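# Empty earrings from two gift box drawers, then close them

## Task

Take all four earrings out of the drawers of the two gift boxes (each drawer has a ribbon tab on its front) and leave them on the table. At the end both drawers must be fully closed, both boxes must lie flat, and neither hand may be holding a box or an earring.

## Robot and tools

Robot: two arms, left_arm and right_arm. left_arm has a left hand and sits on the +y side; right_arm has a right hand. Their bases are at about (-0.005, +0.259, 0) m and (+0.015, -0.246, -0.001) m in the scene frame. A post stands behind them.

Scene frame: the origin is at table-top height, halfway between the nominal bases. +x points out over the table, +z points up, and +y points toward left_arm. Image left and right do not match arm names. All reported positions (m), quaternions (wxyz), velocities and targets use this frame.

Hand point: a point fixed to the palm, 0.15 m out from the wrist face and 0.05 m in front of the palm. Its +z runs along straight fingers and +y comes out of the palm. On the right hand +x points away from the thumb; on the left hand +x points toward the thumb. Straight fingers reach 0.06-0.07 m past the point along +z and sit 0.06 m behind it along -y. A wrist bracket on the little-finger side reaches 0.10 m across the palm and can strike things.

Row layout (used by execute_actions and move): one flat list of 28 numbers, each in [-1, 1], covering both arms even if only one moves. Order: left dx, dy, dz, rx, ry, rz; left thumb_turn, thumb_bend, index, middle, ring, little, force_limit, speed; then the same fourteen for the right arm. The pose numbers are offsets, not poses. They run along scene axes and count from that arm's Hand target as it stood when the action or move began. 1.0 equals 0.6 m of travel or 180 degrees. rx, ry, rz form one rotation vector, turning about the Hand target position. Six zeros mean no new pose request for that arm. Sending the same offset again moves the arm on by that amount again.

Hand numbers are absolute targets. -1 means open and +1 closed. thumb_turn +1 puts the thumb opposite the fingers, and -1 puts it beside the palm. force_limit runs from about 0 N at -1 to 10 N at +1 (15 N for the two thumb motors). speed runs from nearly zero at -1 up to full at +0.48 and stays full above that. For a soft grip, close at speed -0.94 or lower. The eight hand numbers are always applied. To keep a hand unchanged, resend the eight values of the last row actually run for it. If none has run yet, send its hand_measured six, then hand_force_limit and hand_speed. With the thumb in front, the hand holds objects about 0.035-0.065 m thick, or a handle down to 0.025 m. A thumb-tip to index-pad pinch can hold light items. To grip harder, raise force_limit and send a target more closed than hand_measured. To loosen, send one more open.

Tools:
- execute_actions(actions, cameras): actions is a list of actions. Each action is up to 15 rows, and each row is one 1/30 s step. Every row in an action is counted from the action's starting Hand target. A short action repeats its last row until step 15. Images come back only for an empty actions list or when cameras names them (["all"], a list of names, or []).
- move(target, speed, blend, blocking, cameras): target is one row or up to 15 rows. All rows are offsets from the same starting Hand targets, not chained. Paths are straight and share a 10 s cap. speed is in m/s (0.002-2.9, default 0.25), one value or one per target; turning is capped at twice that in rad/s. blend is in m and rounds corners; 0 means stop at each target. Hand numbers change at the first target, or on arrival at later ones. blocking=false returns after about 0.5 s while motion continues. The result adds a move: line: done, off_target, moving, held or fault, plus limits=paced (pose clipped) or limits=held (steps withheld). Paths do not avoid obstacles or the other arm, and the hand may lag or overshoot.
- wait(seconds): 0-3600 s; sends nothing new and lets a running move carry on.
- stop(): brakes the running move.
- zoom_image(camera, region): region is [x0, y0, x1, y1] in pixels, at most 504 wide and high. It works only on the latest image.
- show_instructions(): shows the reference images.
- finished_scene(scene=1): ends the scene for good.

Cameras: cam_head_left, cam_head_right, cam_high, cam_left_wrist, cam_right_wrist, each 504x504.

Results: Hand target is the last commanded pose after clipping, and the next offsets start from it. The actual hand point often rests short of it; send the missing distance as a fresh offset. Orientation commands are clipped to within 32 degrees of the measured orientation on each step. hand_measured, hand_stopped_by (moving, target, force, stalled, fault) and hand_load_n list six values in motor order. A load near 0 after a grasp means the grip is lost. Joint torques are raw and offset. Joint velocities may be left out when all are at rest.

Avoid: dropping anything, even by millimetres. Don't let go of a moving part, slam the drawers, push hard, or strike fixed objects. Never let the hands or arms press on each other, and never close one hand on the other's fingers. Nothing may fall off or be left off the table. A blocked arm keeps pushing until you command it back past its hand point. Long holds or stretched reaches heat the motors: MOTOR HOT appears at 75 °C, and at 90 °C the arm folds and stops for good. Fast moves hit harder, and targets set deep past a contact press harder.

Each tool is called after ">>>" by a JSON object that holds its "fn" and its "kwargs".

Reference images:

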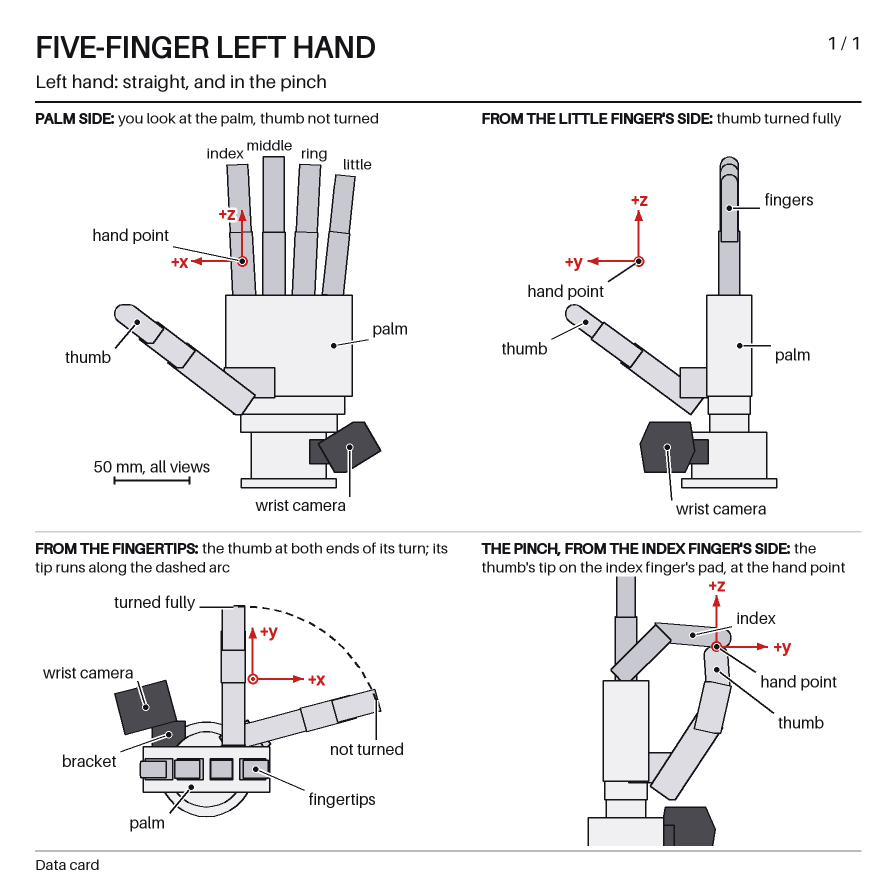

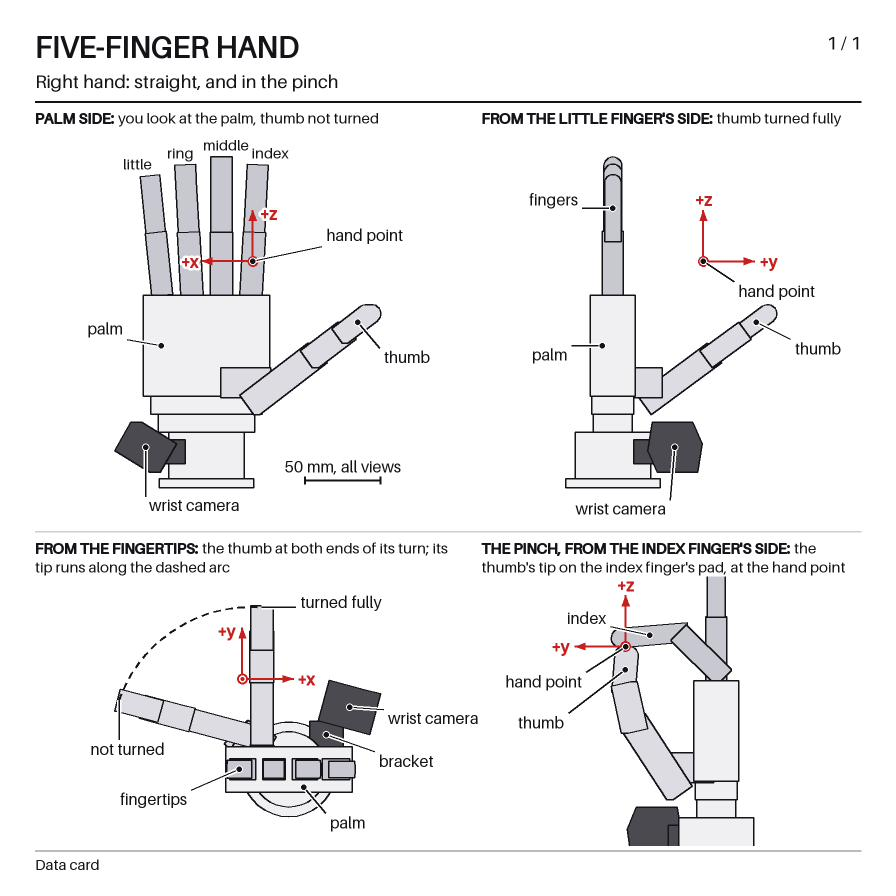

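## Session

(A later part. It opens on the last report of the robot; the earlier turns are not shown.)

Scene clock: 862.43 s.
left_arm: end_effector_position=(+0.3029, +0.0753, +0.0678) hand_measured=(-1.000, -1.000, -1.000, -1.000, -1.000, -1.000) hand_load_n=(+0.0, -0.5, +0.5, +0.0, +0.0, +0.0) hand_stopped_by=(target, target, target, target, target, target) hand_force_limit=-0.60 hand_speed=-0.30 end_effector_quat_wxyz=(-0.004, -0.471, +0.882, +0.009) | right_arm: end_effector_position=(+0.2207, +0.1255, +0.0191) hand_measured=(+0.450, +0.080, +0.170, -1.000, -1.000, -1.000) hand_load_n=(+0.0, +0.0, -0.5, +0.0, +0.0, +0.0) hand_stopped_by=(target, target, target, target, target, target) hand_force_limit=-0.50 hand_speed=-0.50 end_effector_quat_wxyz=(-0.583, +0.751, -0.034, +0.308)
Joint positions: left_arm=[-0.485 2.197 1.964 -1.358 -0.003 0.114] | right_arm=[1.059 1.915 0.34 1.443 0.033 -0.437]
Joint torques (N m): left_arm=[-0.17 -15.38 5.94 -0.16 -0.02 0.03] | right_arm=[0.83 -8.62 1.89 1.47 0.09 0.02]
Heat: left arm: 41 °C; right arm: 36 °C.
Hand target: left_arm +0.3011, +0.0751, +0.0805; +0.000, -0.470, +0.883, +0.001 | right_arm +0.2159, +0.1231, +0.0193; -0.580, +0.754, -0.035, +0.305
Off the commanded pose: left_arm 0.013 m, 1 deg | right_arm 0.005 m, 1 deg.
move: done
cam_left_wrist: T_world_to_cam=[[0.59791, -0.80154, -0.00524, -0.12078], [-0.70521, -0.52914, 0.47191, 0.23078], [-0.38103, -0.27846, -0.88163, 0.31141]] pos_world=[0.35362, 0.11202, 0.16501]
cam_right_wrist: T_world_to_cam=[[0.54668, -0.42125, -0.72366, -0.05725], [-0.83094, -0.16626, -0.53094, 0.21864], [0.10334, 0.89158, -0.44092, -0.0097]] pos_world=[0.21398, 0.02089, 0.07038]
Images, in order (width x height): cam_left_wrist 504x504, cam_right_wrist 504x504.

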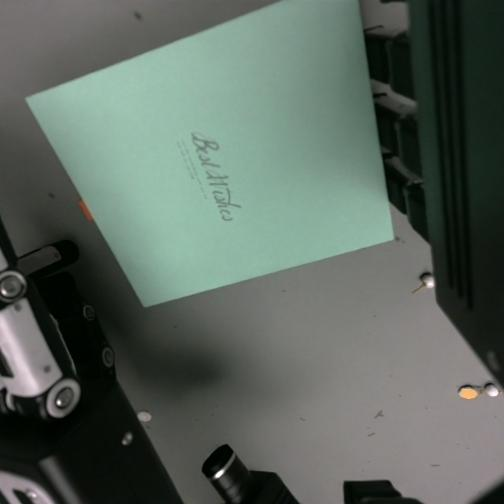

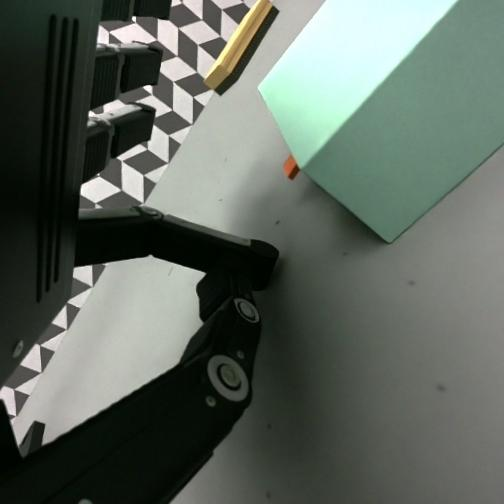

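>>> {"fn": "move", "kwargs": {"target": [[0.0193,-0.013,-0.005,0,0,0,-1,-1,-1,-1,-1,-1,-0.6,-0.3,0,0,0.1,0,0,0,0.45,0.08,0.17,-1,-1,-1,-0.5,-0.5],[0.0193,-0.013,0.17,0,0,0,-1,-1,-1,-1,-1,-1,-0.6,-0.3,-0.056,-0.083,0.2,0,0,0,0.45,0.08,0.17,-1,-1,-1,-0.5,-0.5]], "speed": [0.05, 0.08], "cameras": ["all"]}}

Scene clock: 867.60 s.
left_arm: end_effector_position=(+0.3137, +0.0678, +0.1709) hand_measured=(-1.000, -1.000, -1.000, -1.000, -1.000, -1.000) hand_load_n=(+0.0, +0.0, +0.0, +0.0, +0.0, +0.0) hand_stopped_by=(target, target, target, target, target, target) hand_force_limit=-0.60 hand_speed=-0.30 end_effector_quat_wxyz=(+0.048, -0.469, +0.879, -0.075) | right_arm: end_effector_position=(+0.1863, +0.0744, +0.1406) hand_measured=(+0.450, +0.080, +0.170, -1.000, -1.000, -1.000) hand_load_n=(+0.0, +0.0, +0.0, +0.0, +0.0, +0.0) hand_stopped_by=(target, target, target, target, target, target) hand_force_limit=-0.50 hand_speed=-0.50 end_effector_quat_wxyz=(-0.581, +0.753, -0.035, +0.308)
Joint positions: left_arm=[-0.485 2.106 2.274 -1.561 0.006 0.113] | right_arm=[1.093 0.98 0.36 0.484 0.069 -0.433]
Joint torques (N m): left_arm=[0.17 -13.35 6.76 0.21 0.04 -0.04] | right_arm=[0.87 -3.43 5.98 1.48 0.09 0.02]
Heat: left arm: 41 °C; right arm: 36 °C.
Hand target: left_arm +0.3127, +0.0673, +0.1824; +0.000, -0.470, +0.883, +0.001 | right_arm +0.1824, +0.0733, +0.1393; -0.580, +0.754, -0.036, +0.305
Off the commanded pose: left_arm 0.012 m, 10 deg | right_arm 0.004 m, 0 deg.
joint sent to its limit (left arm) — joint 4 (wrist pitch), lower limit. The joint targets are off in orientation, not in position.
move: off_target (left_arm)
cam_left_wrist: T_world_to_cam=[[0.58373, -0.79292, 0.17476, -0.15955], [-0.77938, -0.48684, 0.3944, 0.21929], [-0.22765, -0.36643, -0.90217, 0.36566]] pos_world=[0.34729, 0.11424, 0.27128]
cam_right_wrist: T_world_to_cam=[[0.5446, -0.42516, -0.72294, 0.0286], [-0.83213, -0.16632, -0.52905, 0.24602], [0.10469, 0.8897, -0.44437, 0.09328]] pos_world=[0.17938, -0.02991, 0.19228]

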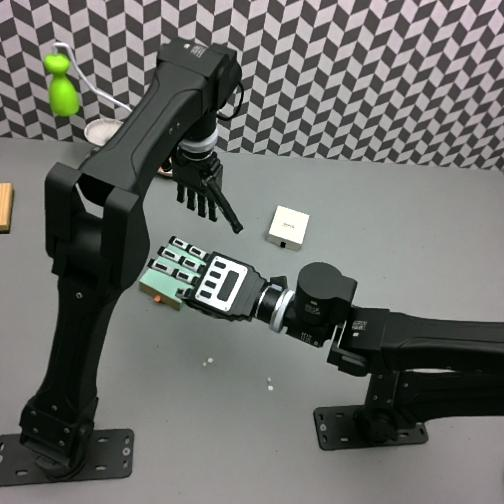

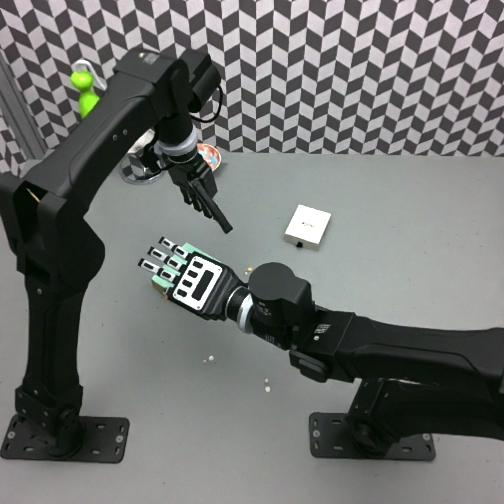

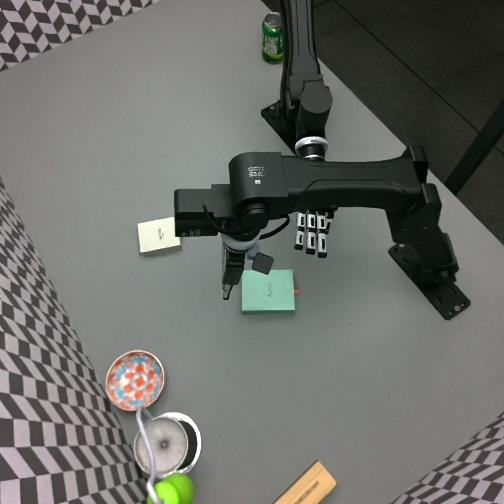

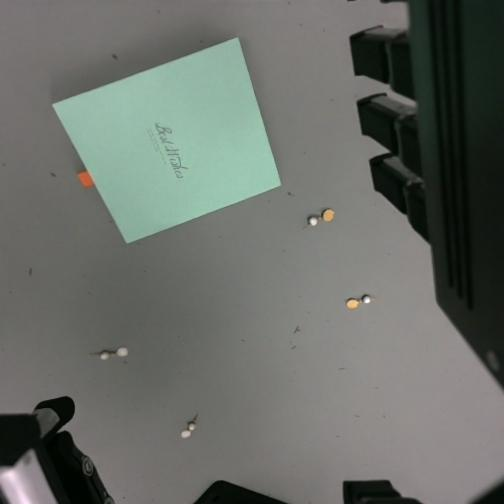

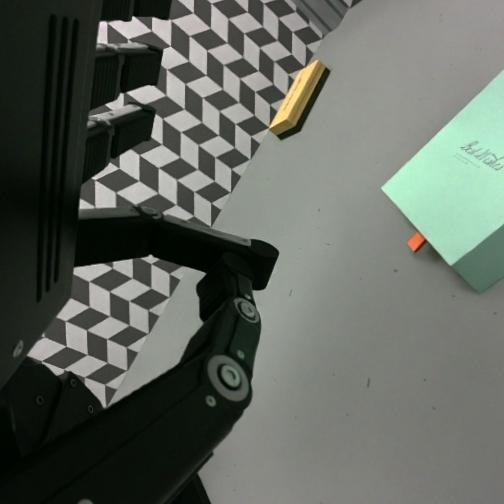

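>>> {"fn": "zoom_image", "kwargs": {"camera": "cam_head_right", "region": [265, 185, 355, 275]}}

>>> {"fn": "zoom_image", "kwargs": {"camera": "cam_high", "region": [125, 190, 345, 340]}}

>>> {"fn": "zoom_image", "kwargs": {"camera": "cam_head_left", "region": [120, 190, 330, 400]}}

>>> {"fn": "zoom_image", "kwargs": {"camera": "cam_left_wrist", "region": [40, 20, 420, 400]}}

Scaled by 5.600 from the camera's image (finer frame: 720x720).

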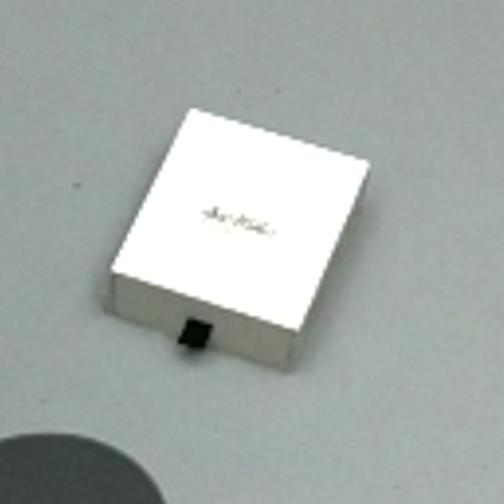

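Scaled by 2.291 from the camera's image (finer frame: 720x720).

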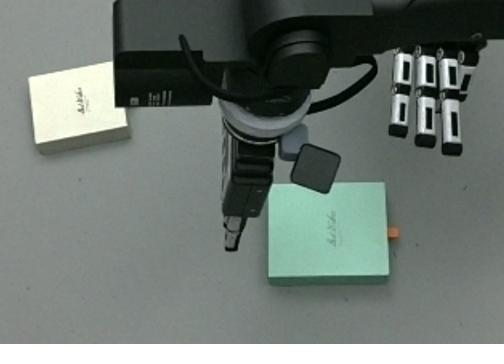

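Scaled by 2.400 from the camera's image (finer frame: 720x720).

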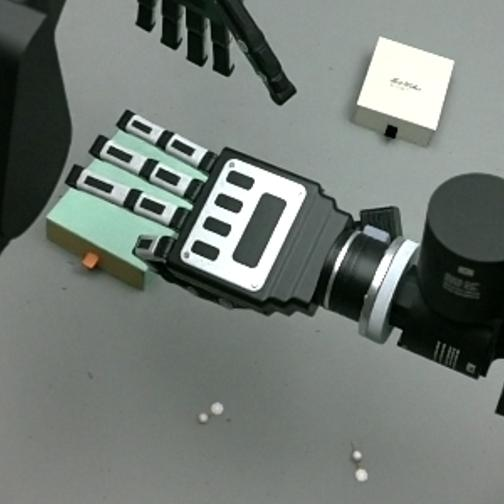

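Scaled by 1.326 from the camera's image (finer frame: 720x720).

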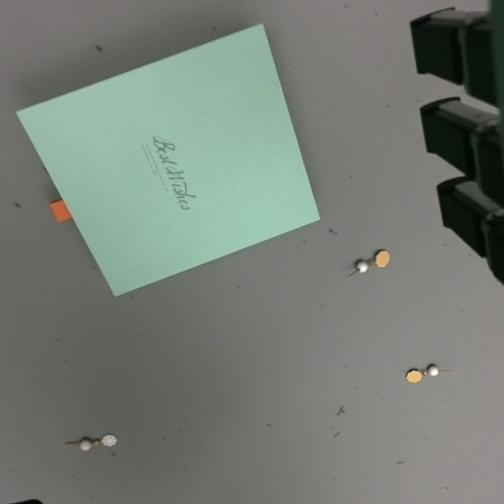

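>>> {"fn": "move", "kwargs": {"target": [[-0.05,0.36,0.06,0,0,0,-1,-1,-1,-1,-1,-1,-0.6,-0.3,-0.02,-0.15,0.08,0,0,0,0.45,0.08,0.17,-1,-1,-1,-0.5,-0.5]], "speed": 0.12, "cameras": ["all"]}}

Scene clock: 871.90 s.
left_arm: end_effector_position=(+0.2912, +0.2806, +0.2157) hand_measured=(-1.000, -1.000, -1.000, -1.000, -1.000, -1.000) hand_load_n=(+0.0, +0.0, +0.0, +0.0, +0.0, +0.0) hand_stopped_by=(target, target, target, target, target, target) hand_force_limit=-0.60 hand_speed=-0.30 end_effector_quat_wxyz=(+0.108, -0.467, +0.876, -0.052) | right_arm: end_effector_position=(+0.1698, -0.0145, +0.1774) hand_measured=(+0.450, +0.080, +0.170, -1.000, -1.000, -1.000) hand_load_n=(+0.0, +0.0, +0.0, +0.0, +0.0, +0.0) hand_stopped_by=(target, target, target, target, target, target) hand_force_limit=-0.50 hand_speed=-0.50 end_effector_quat_wxyz=(-0.576, +0.760, -0.038, +0.298)
Joint positions: left_arm=[0.025 1.774 2.006 -1.561 -0.001 0.626] | right_arm=[0.815 0.436 0.425 -0.152 -0.212 -0.462]
Joint torques (N m): left_arm=[0.36 -10.26 3.58 0.33 -0.12 0.11] | right_arm=[-0.94 -0.05 8.23 1.48 -0.1 -0.14]
Heat: left arm: 41 °C; right arm: 36 °C.
Hand target: left_arm +0.2827, +0.2833, +0.2185; +0.000, -0.470, +0.883, +0.001 | right_arm +0.1704, -0.0167, +0.1875; -0.581, +0.754, -0.036, +0.305
Off the commanded pose: left_arm 0.009 m, 14 deg | right_arm 0.010 m, 1 deg.
joint sent to its limit (left arm) — joint 4 (wrist pitch), lower limit. The joint targets are off in orientation, not in position.
move: off_target (left_arm)
cam_left_wrist: T_world_to_cam=[[0.57652, -0.80351, 0.14835, 0.0251], [-0.80412, -0.52572, 0.2775, 0.331], [-0.14499, -0.27927, -0.9492, 0.44055]] pos_world=[0.31557, 0.31722, 0.3226]
cam_right_wrist: T_world_to_cam=[[0.5285, -0.43262, -0.73043, 0.03032], [-0.84413, -0.17643, -0.50627, 0.23481], [0.09015, 0.88414, -0.45843, 0.19541]] pos_world=[0.16457, -0.11822, 0.23061]

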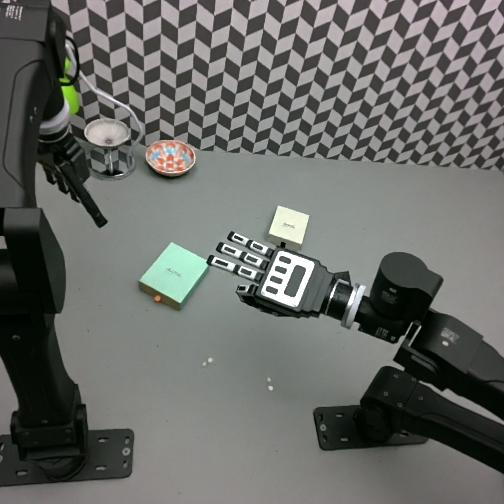

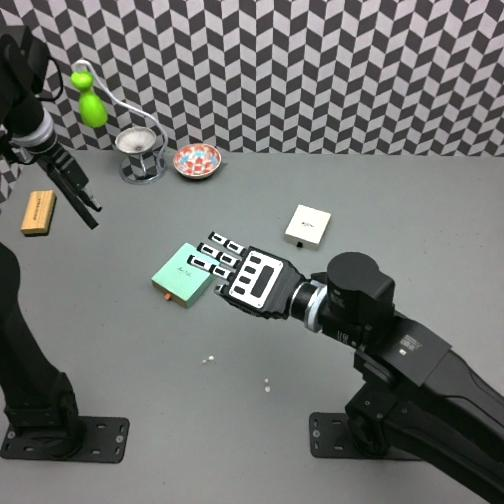

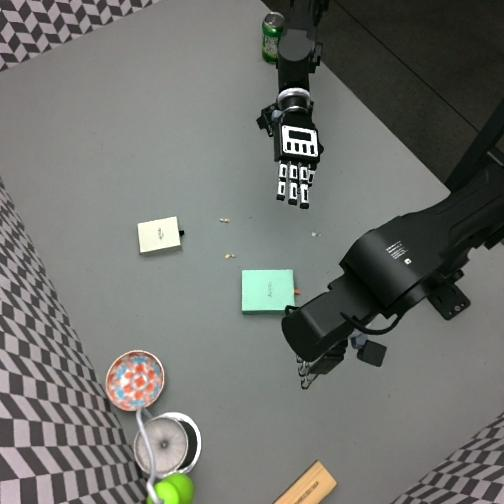

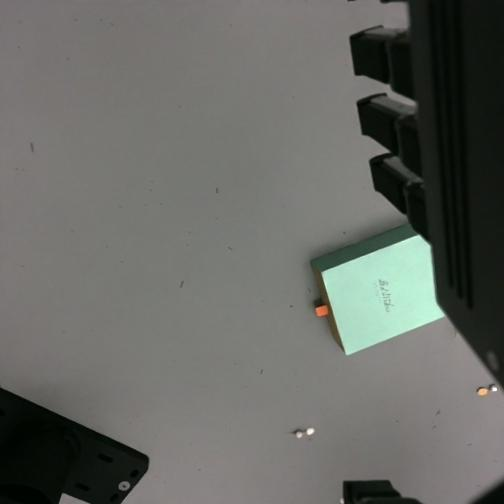

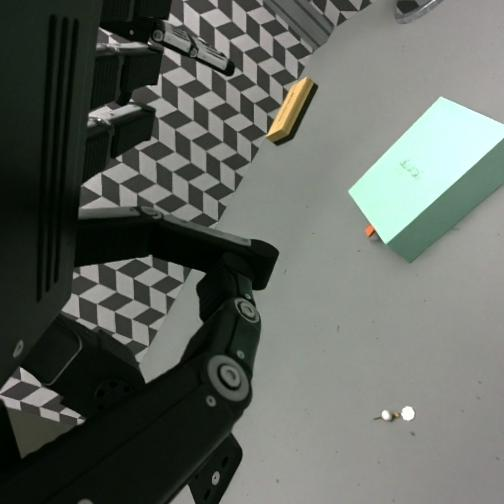

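>>> {"fn": "zoom_image", "kwargs": {"camera": "cam_high", "region": [130, 200, 200, 270]}}

>>> {"fn": "zoom_image", "kwargs": {"camera": "cam_head_right", "region": [270, 190, 350, 270]}}

>>> {"fn": "zoom_image", "kwargs": {"camera": "cam_high", "region": [225, 255, 315, 330]}}

Scaled by 7.200 from the camera's image (finer frame: 720x720).

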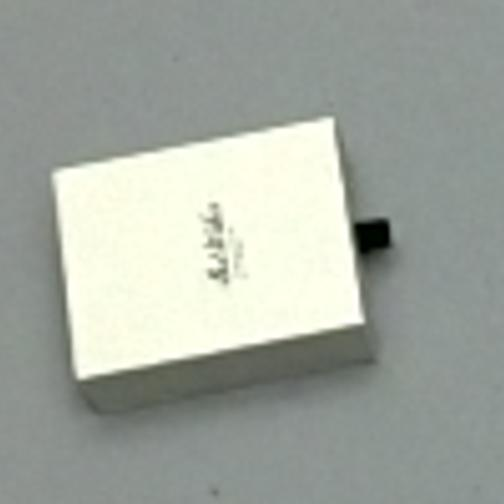

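Scaled by 6.300 from the camera's image (finer frame: 720x720).

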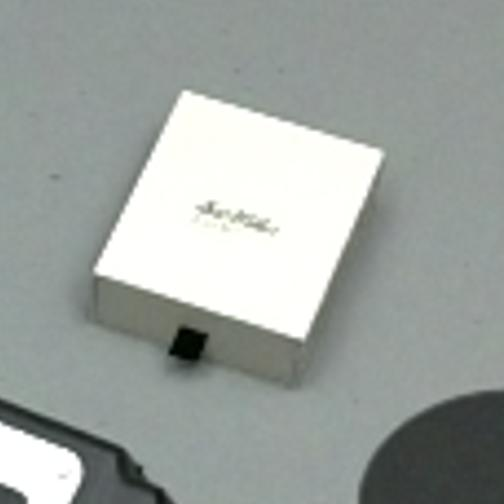

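Scaled by 5.600 from the camera's image (finer frame: 720x720).

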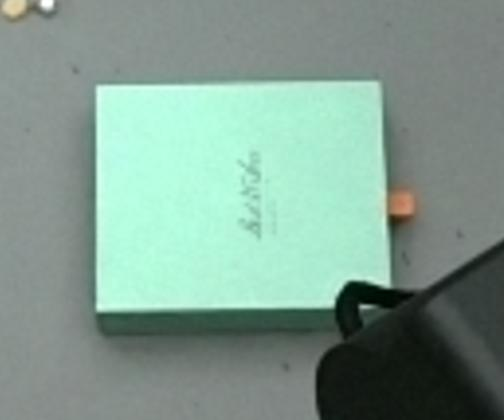

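Both boxes are flat with drawers flush; all four earrings are on the table and nothing is gripped.

>>> {"fn": "finished_scene", "kwargs": {}}

The scene is finished: the task was done.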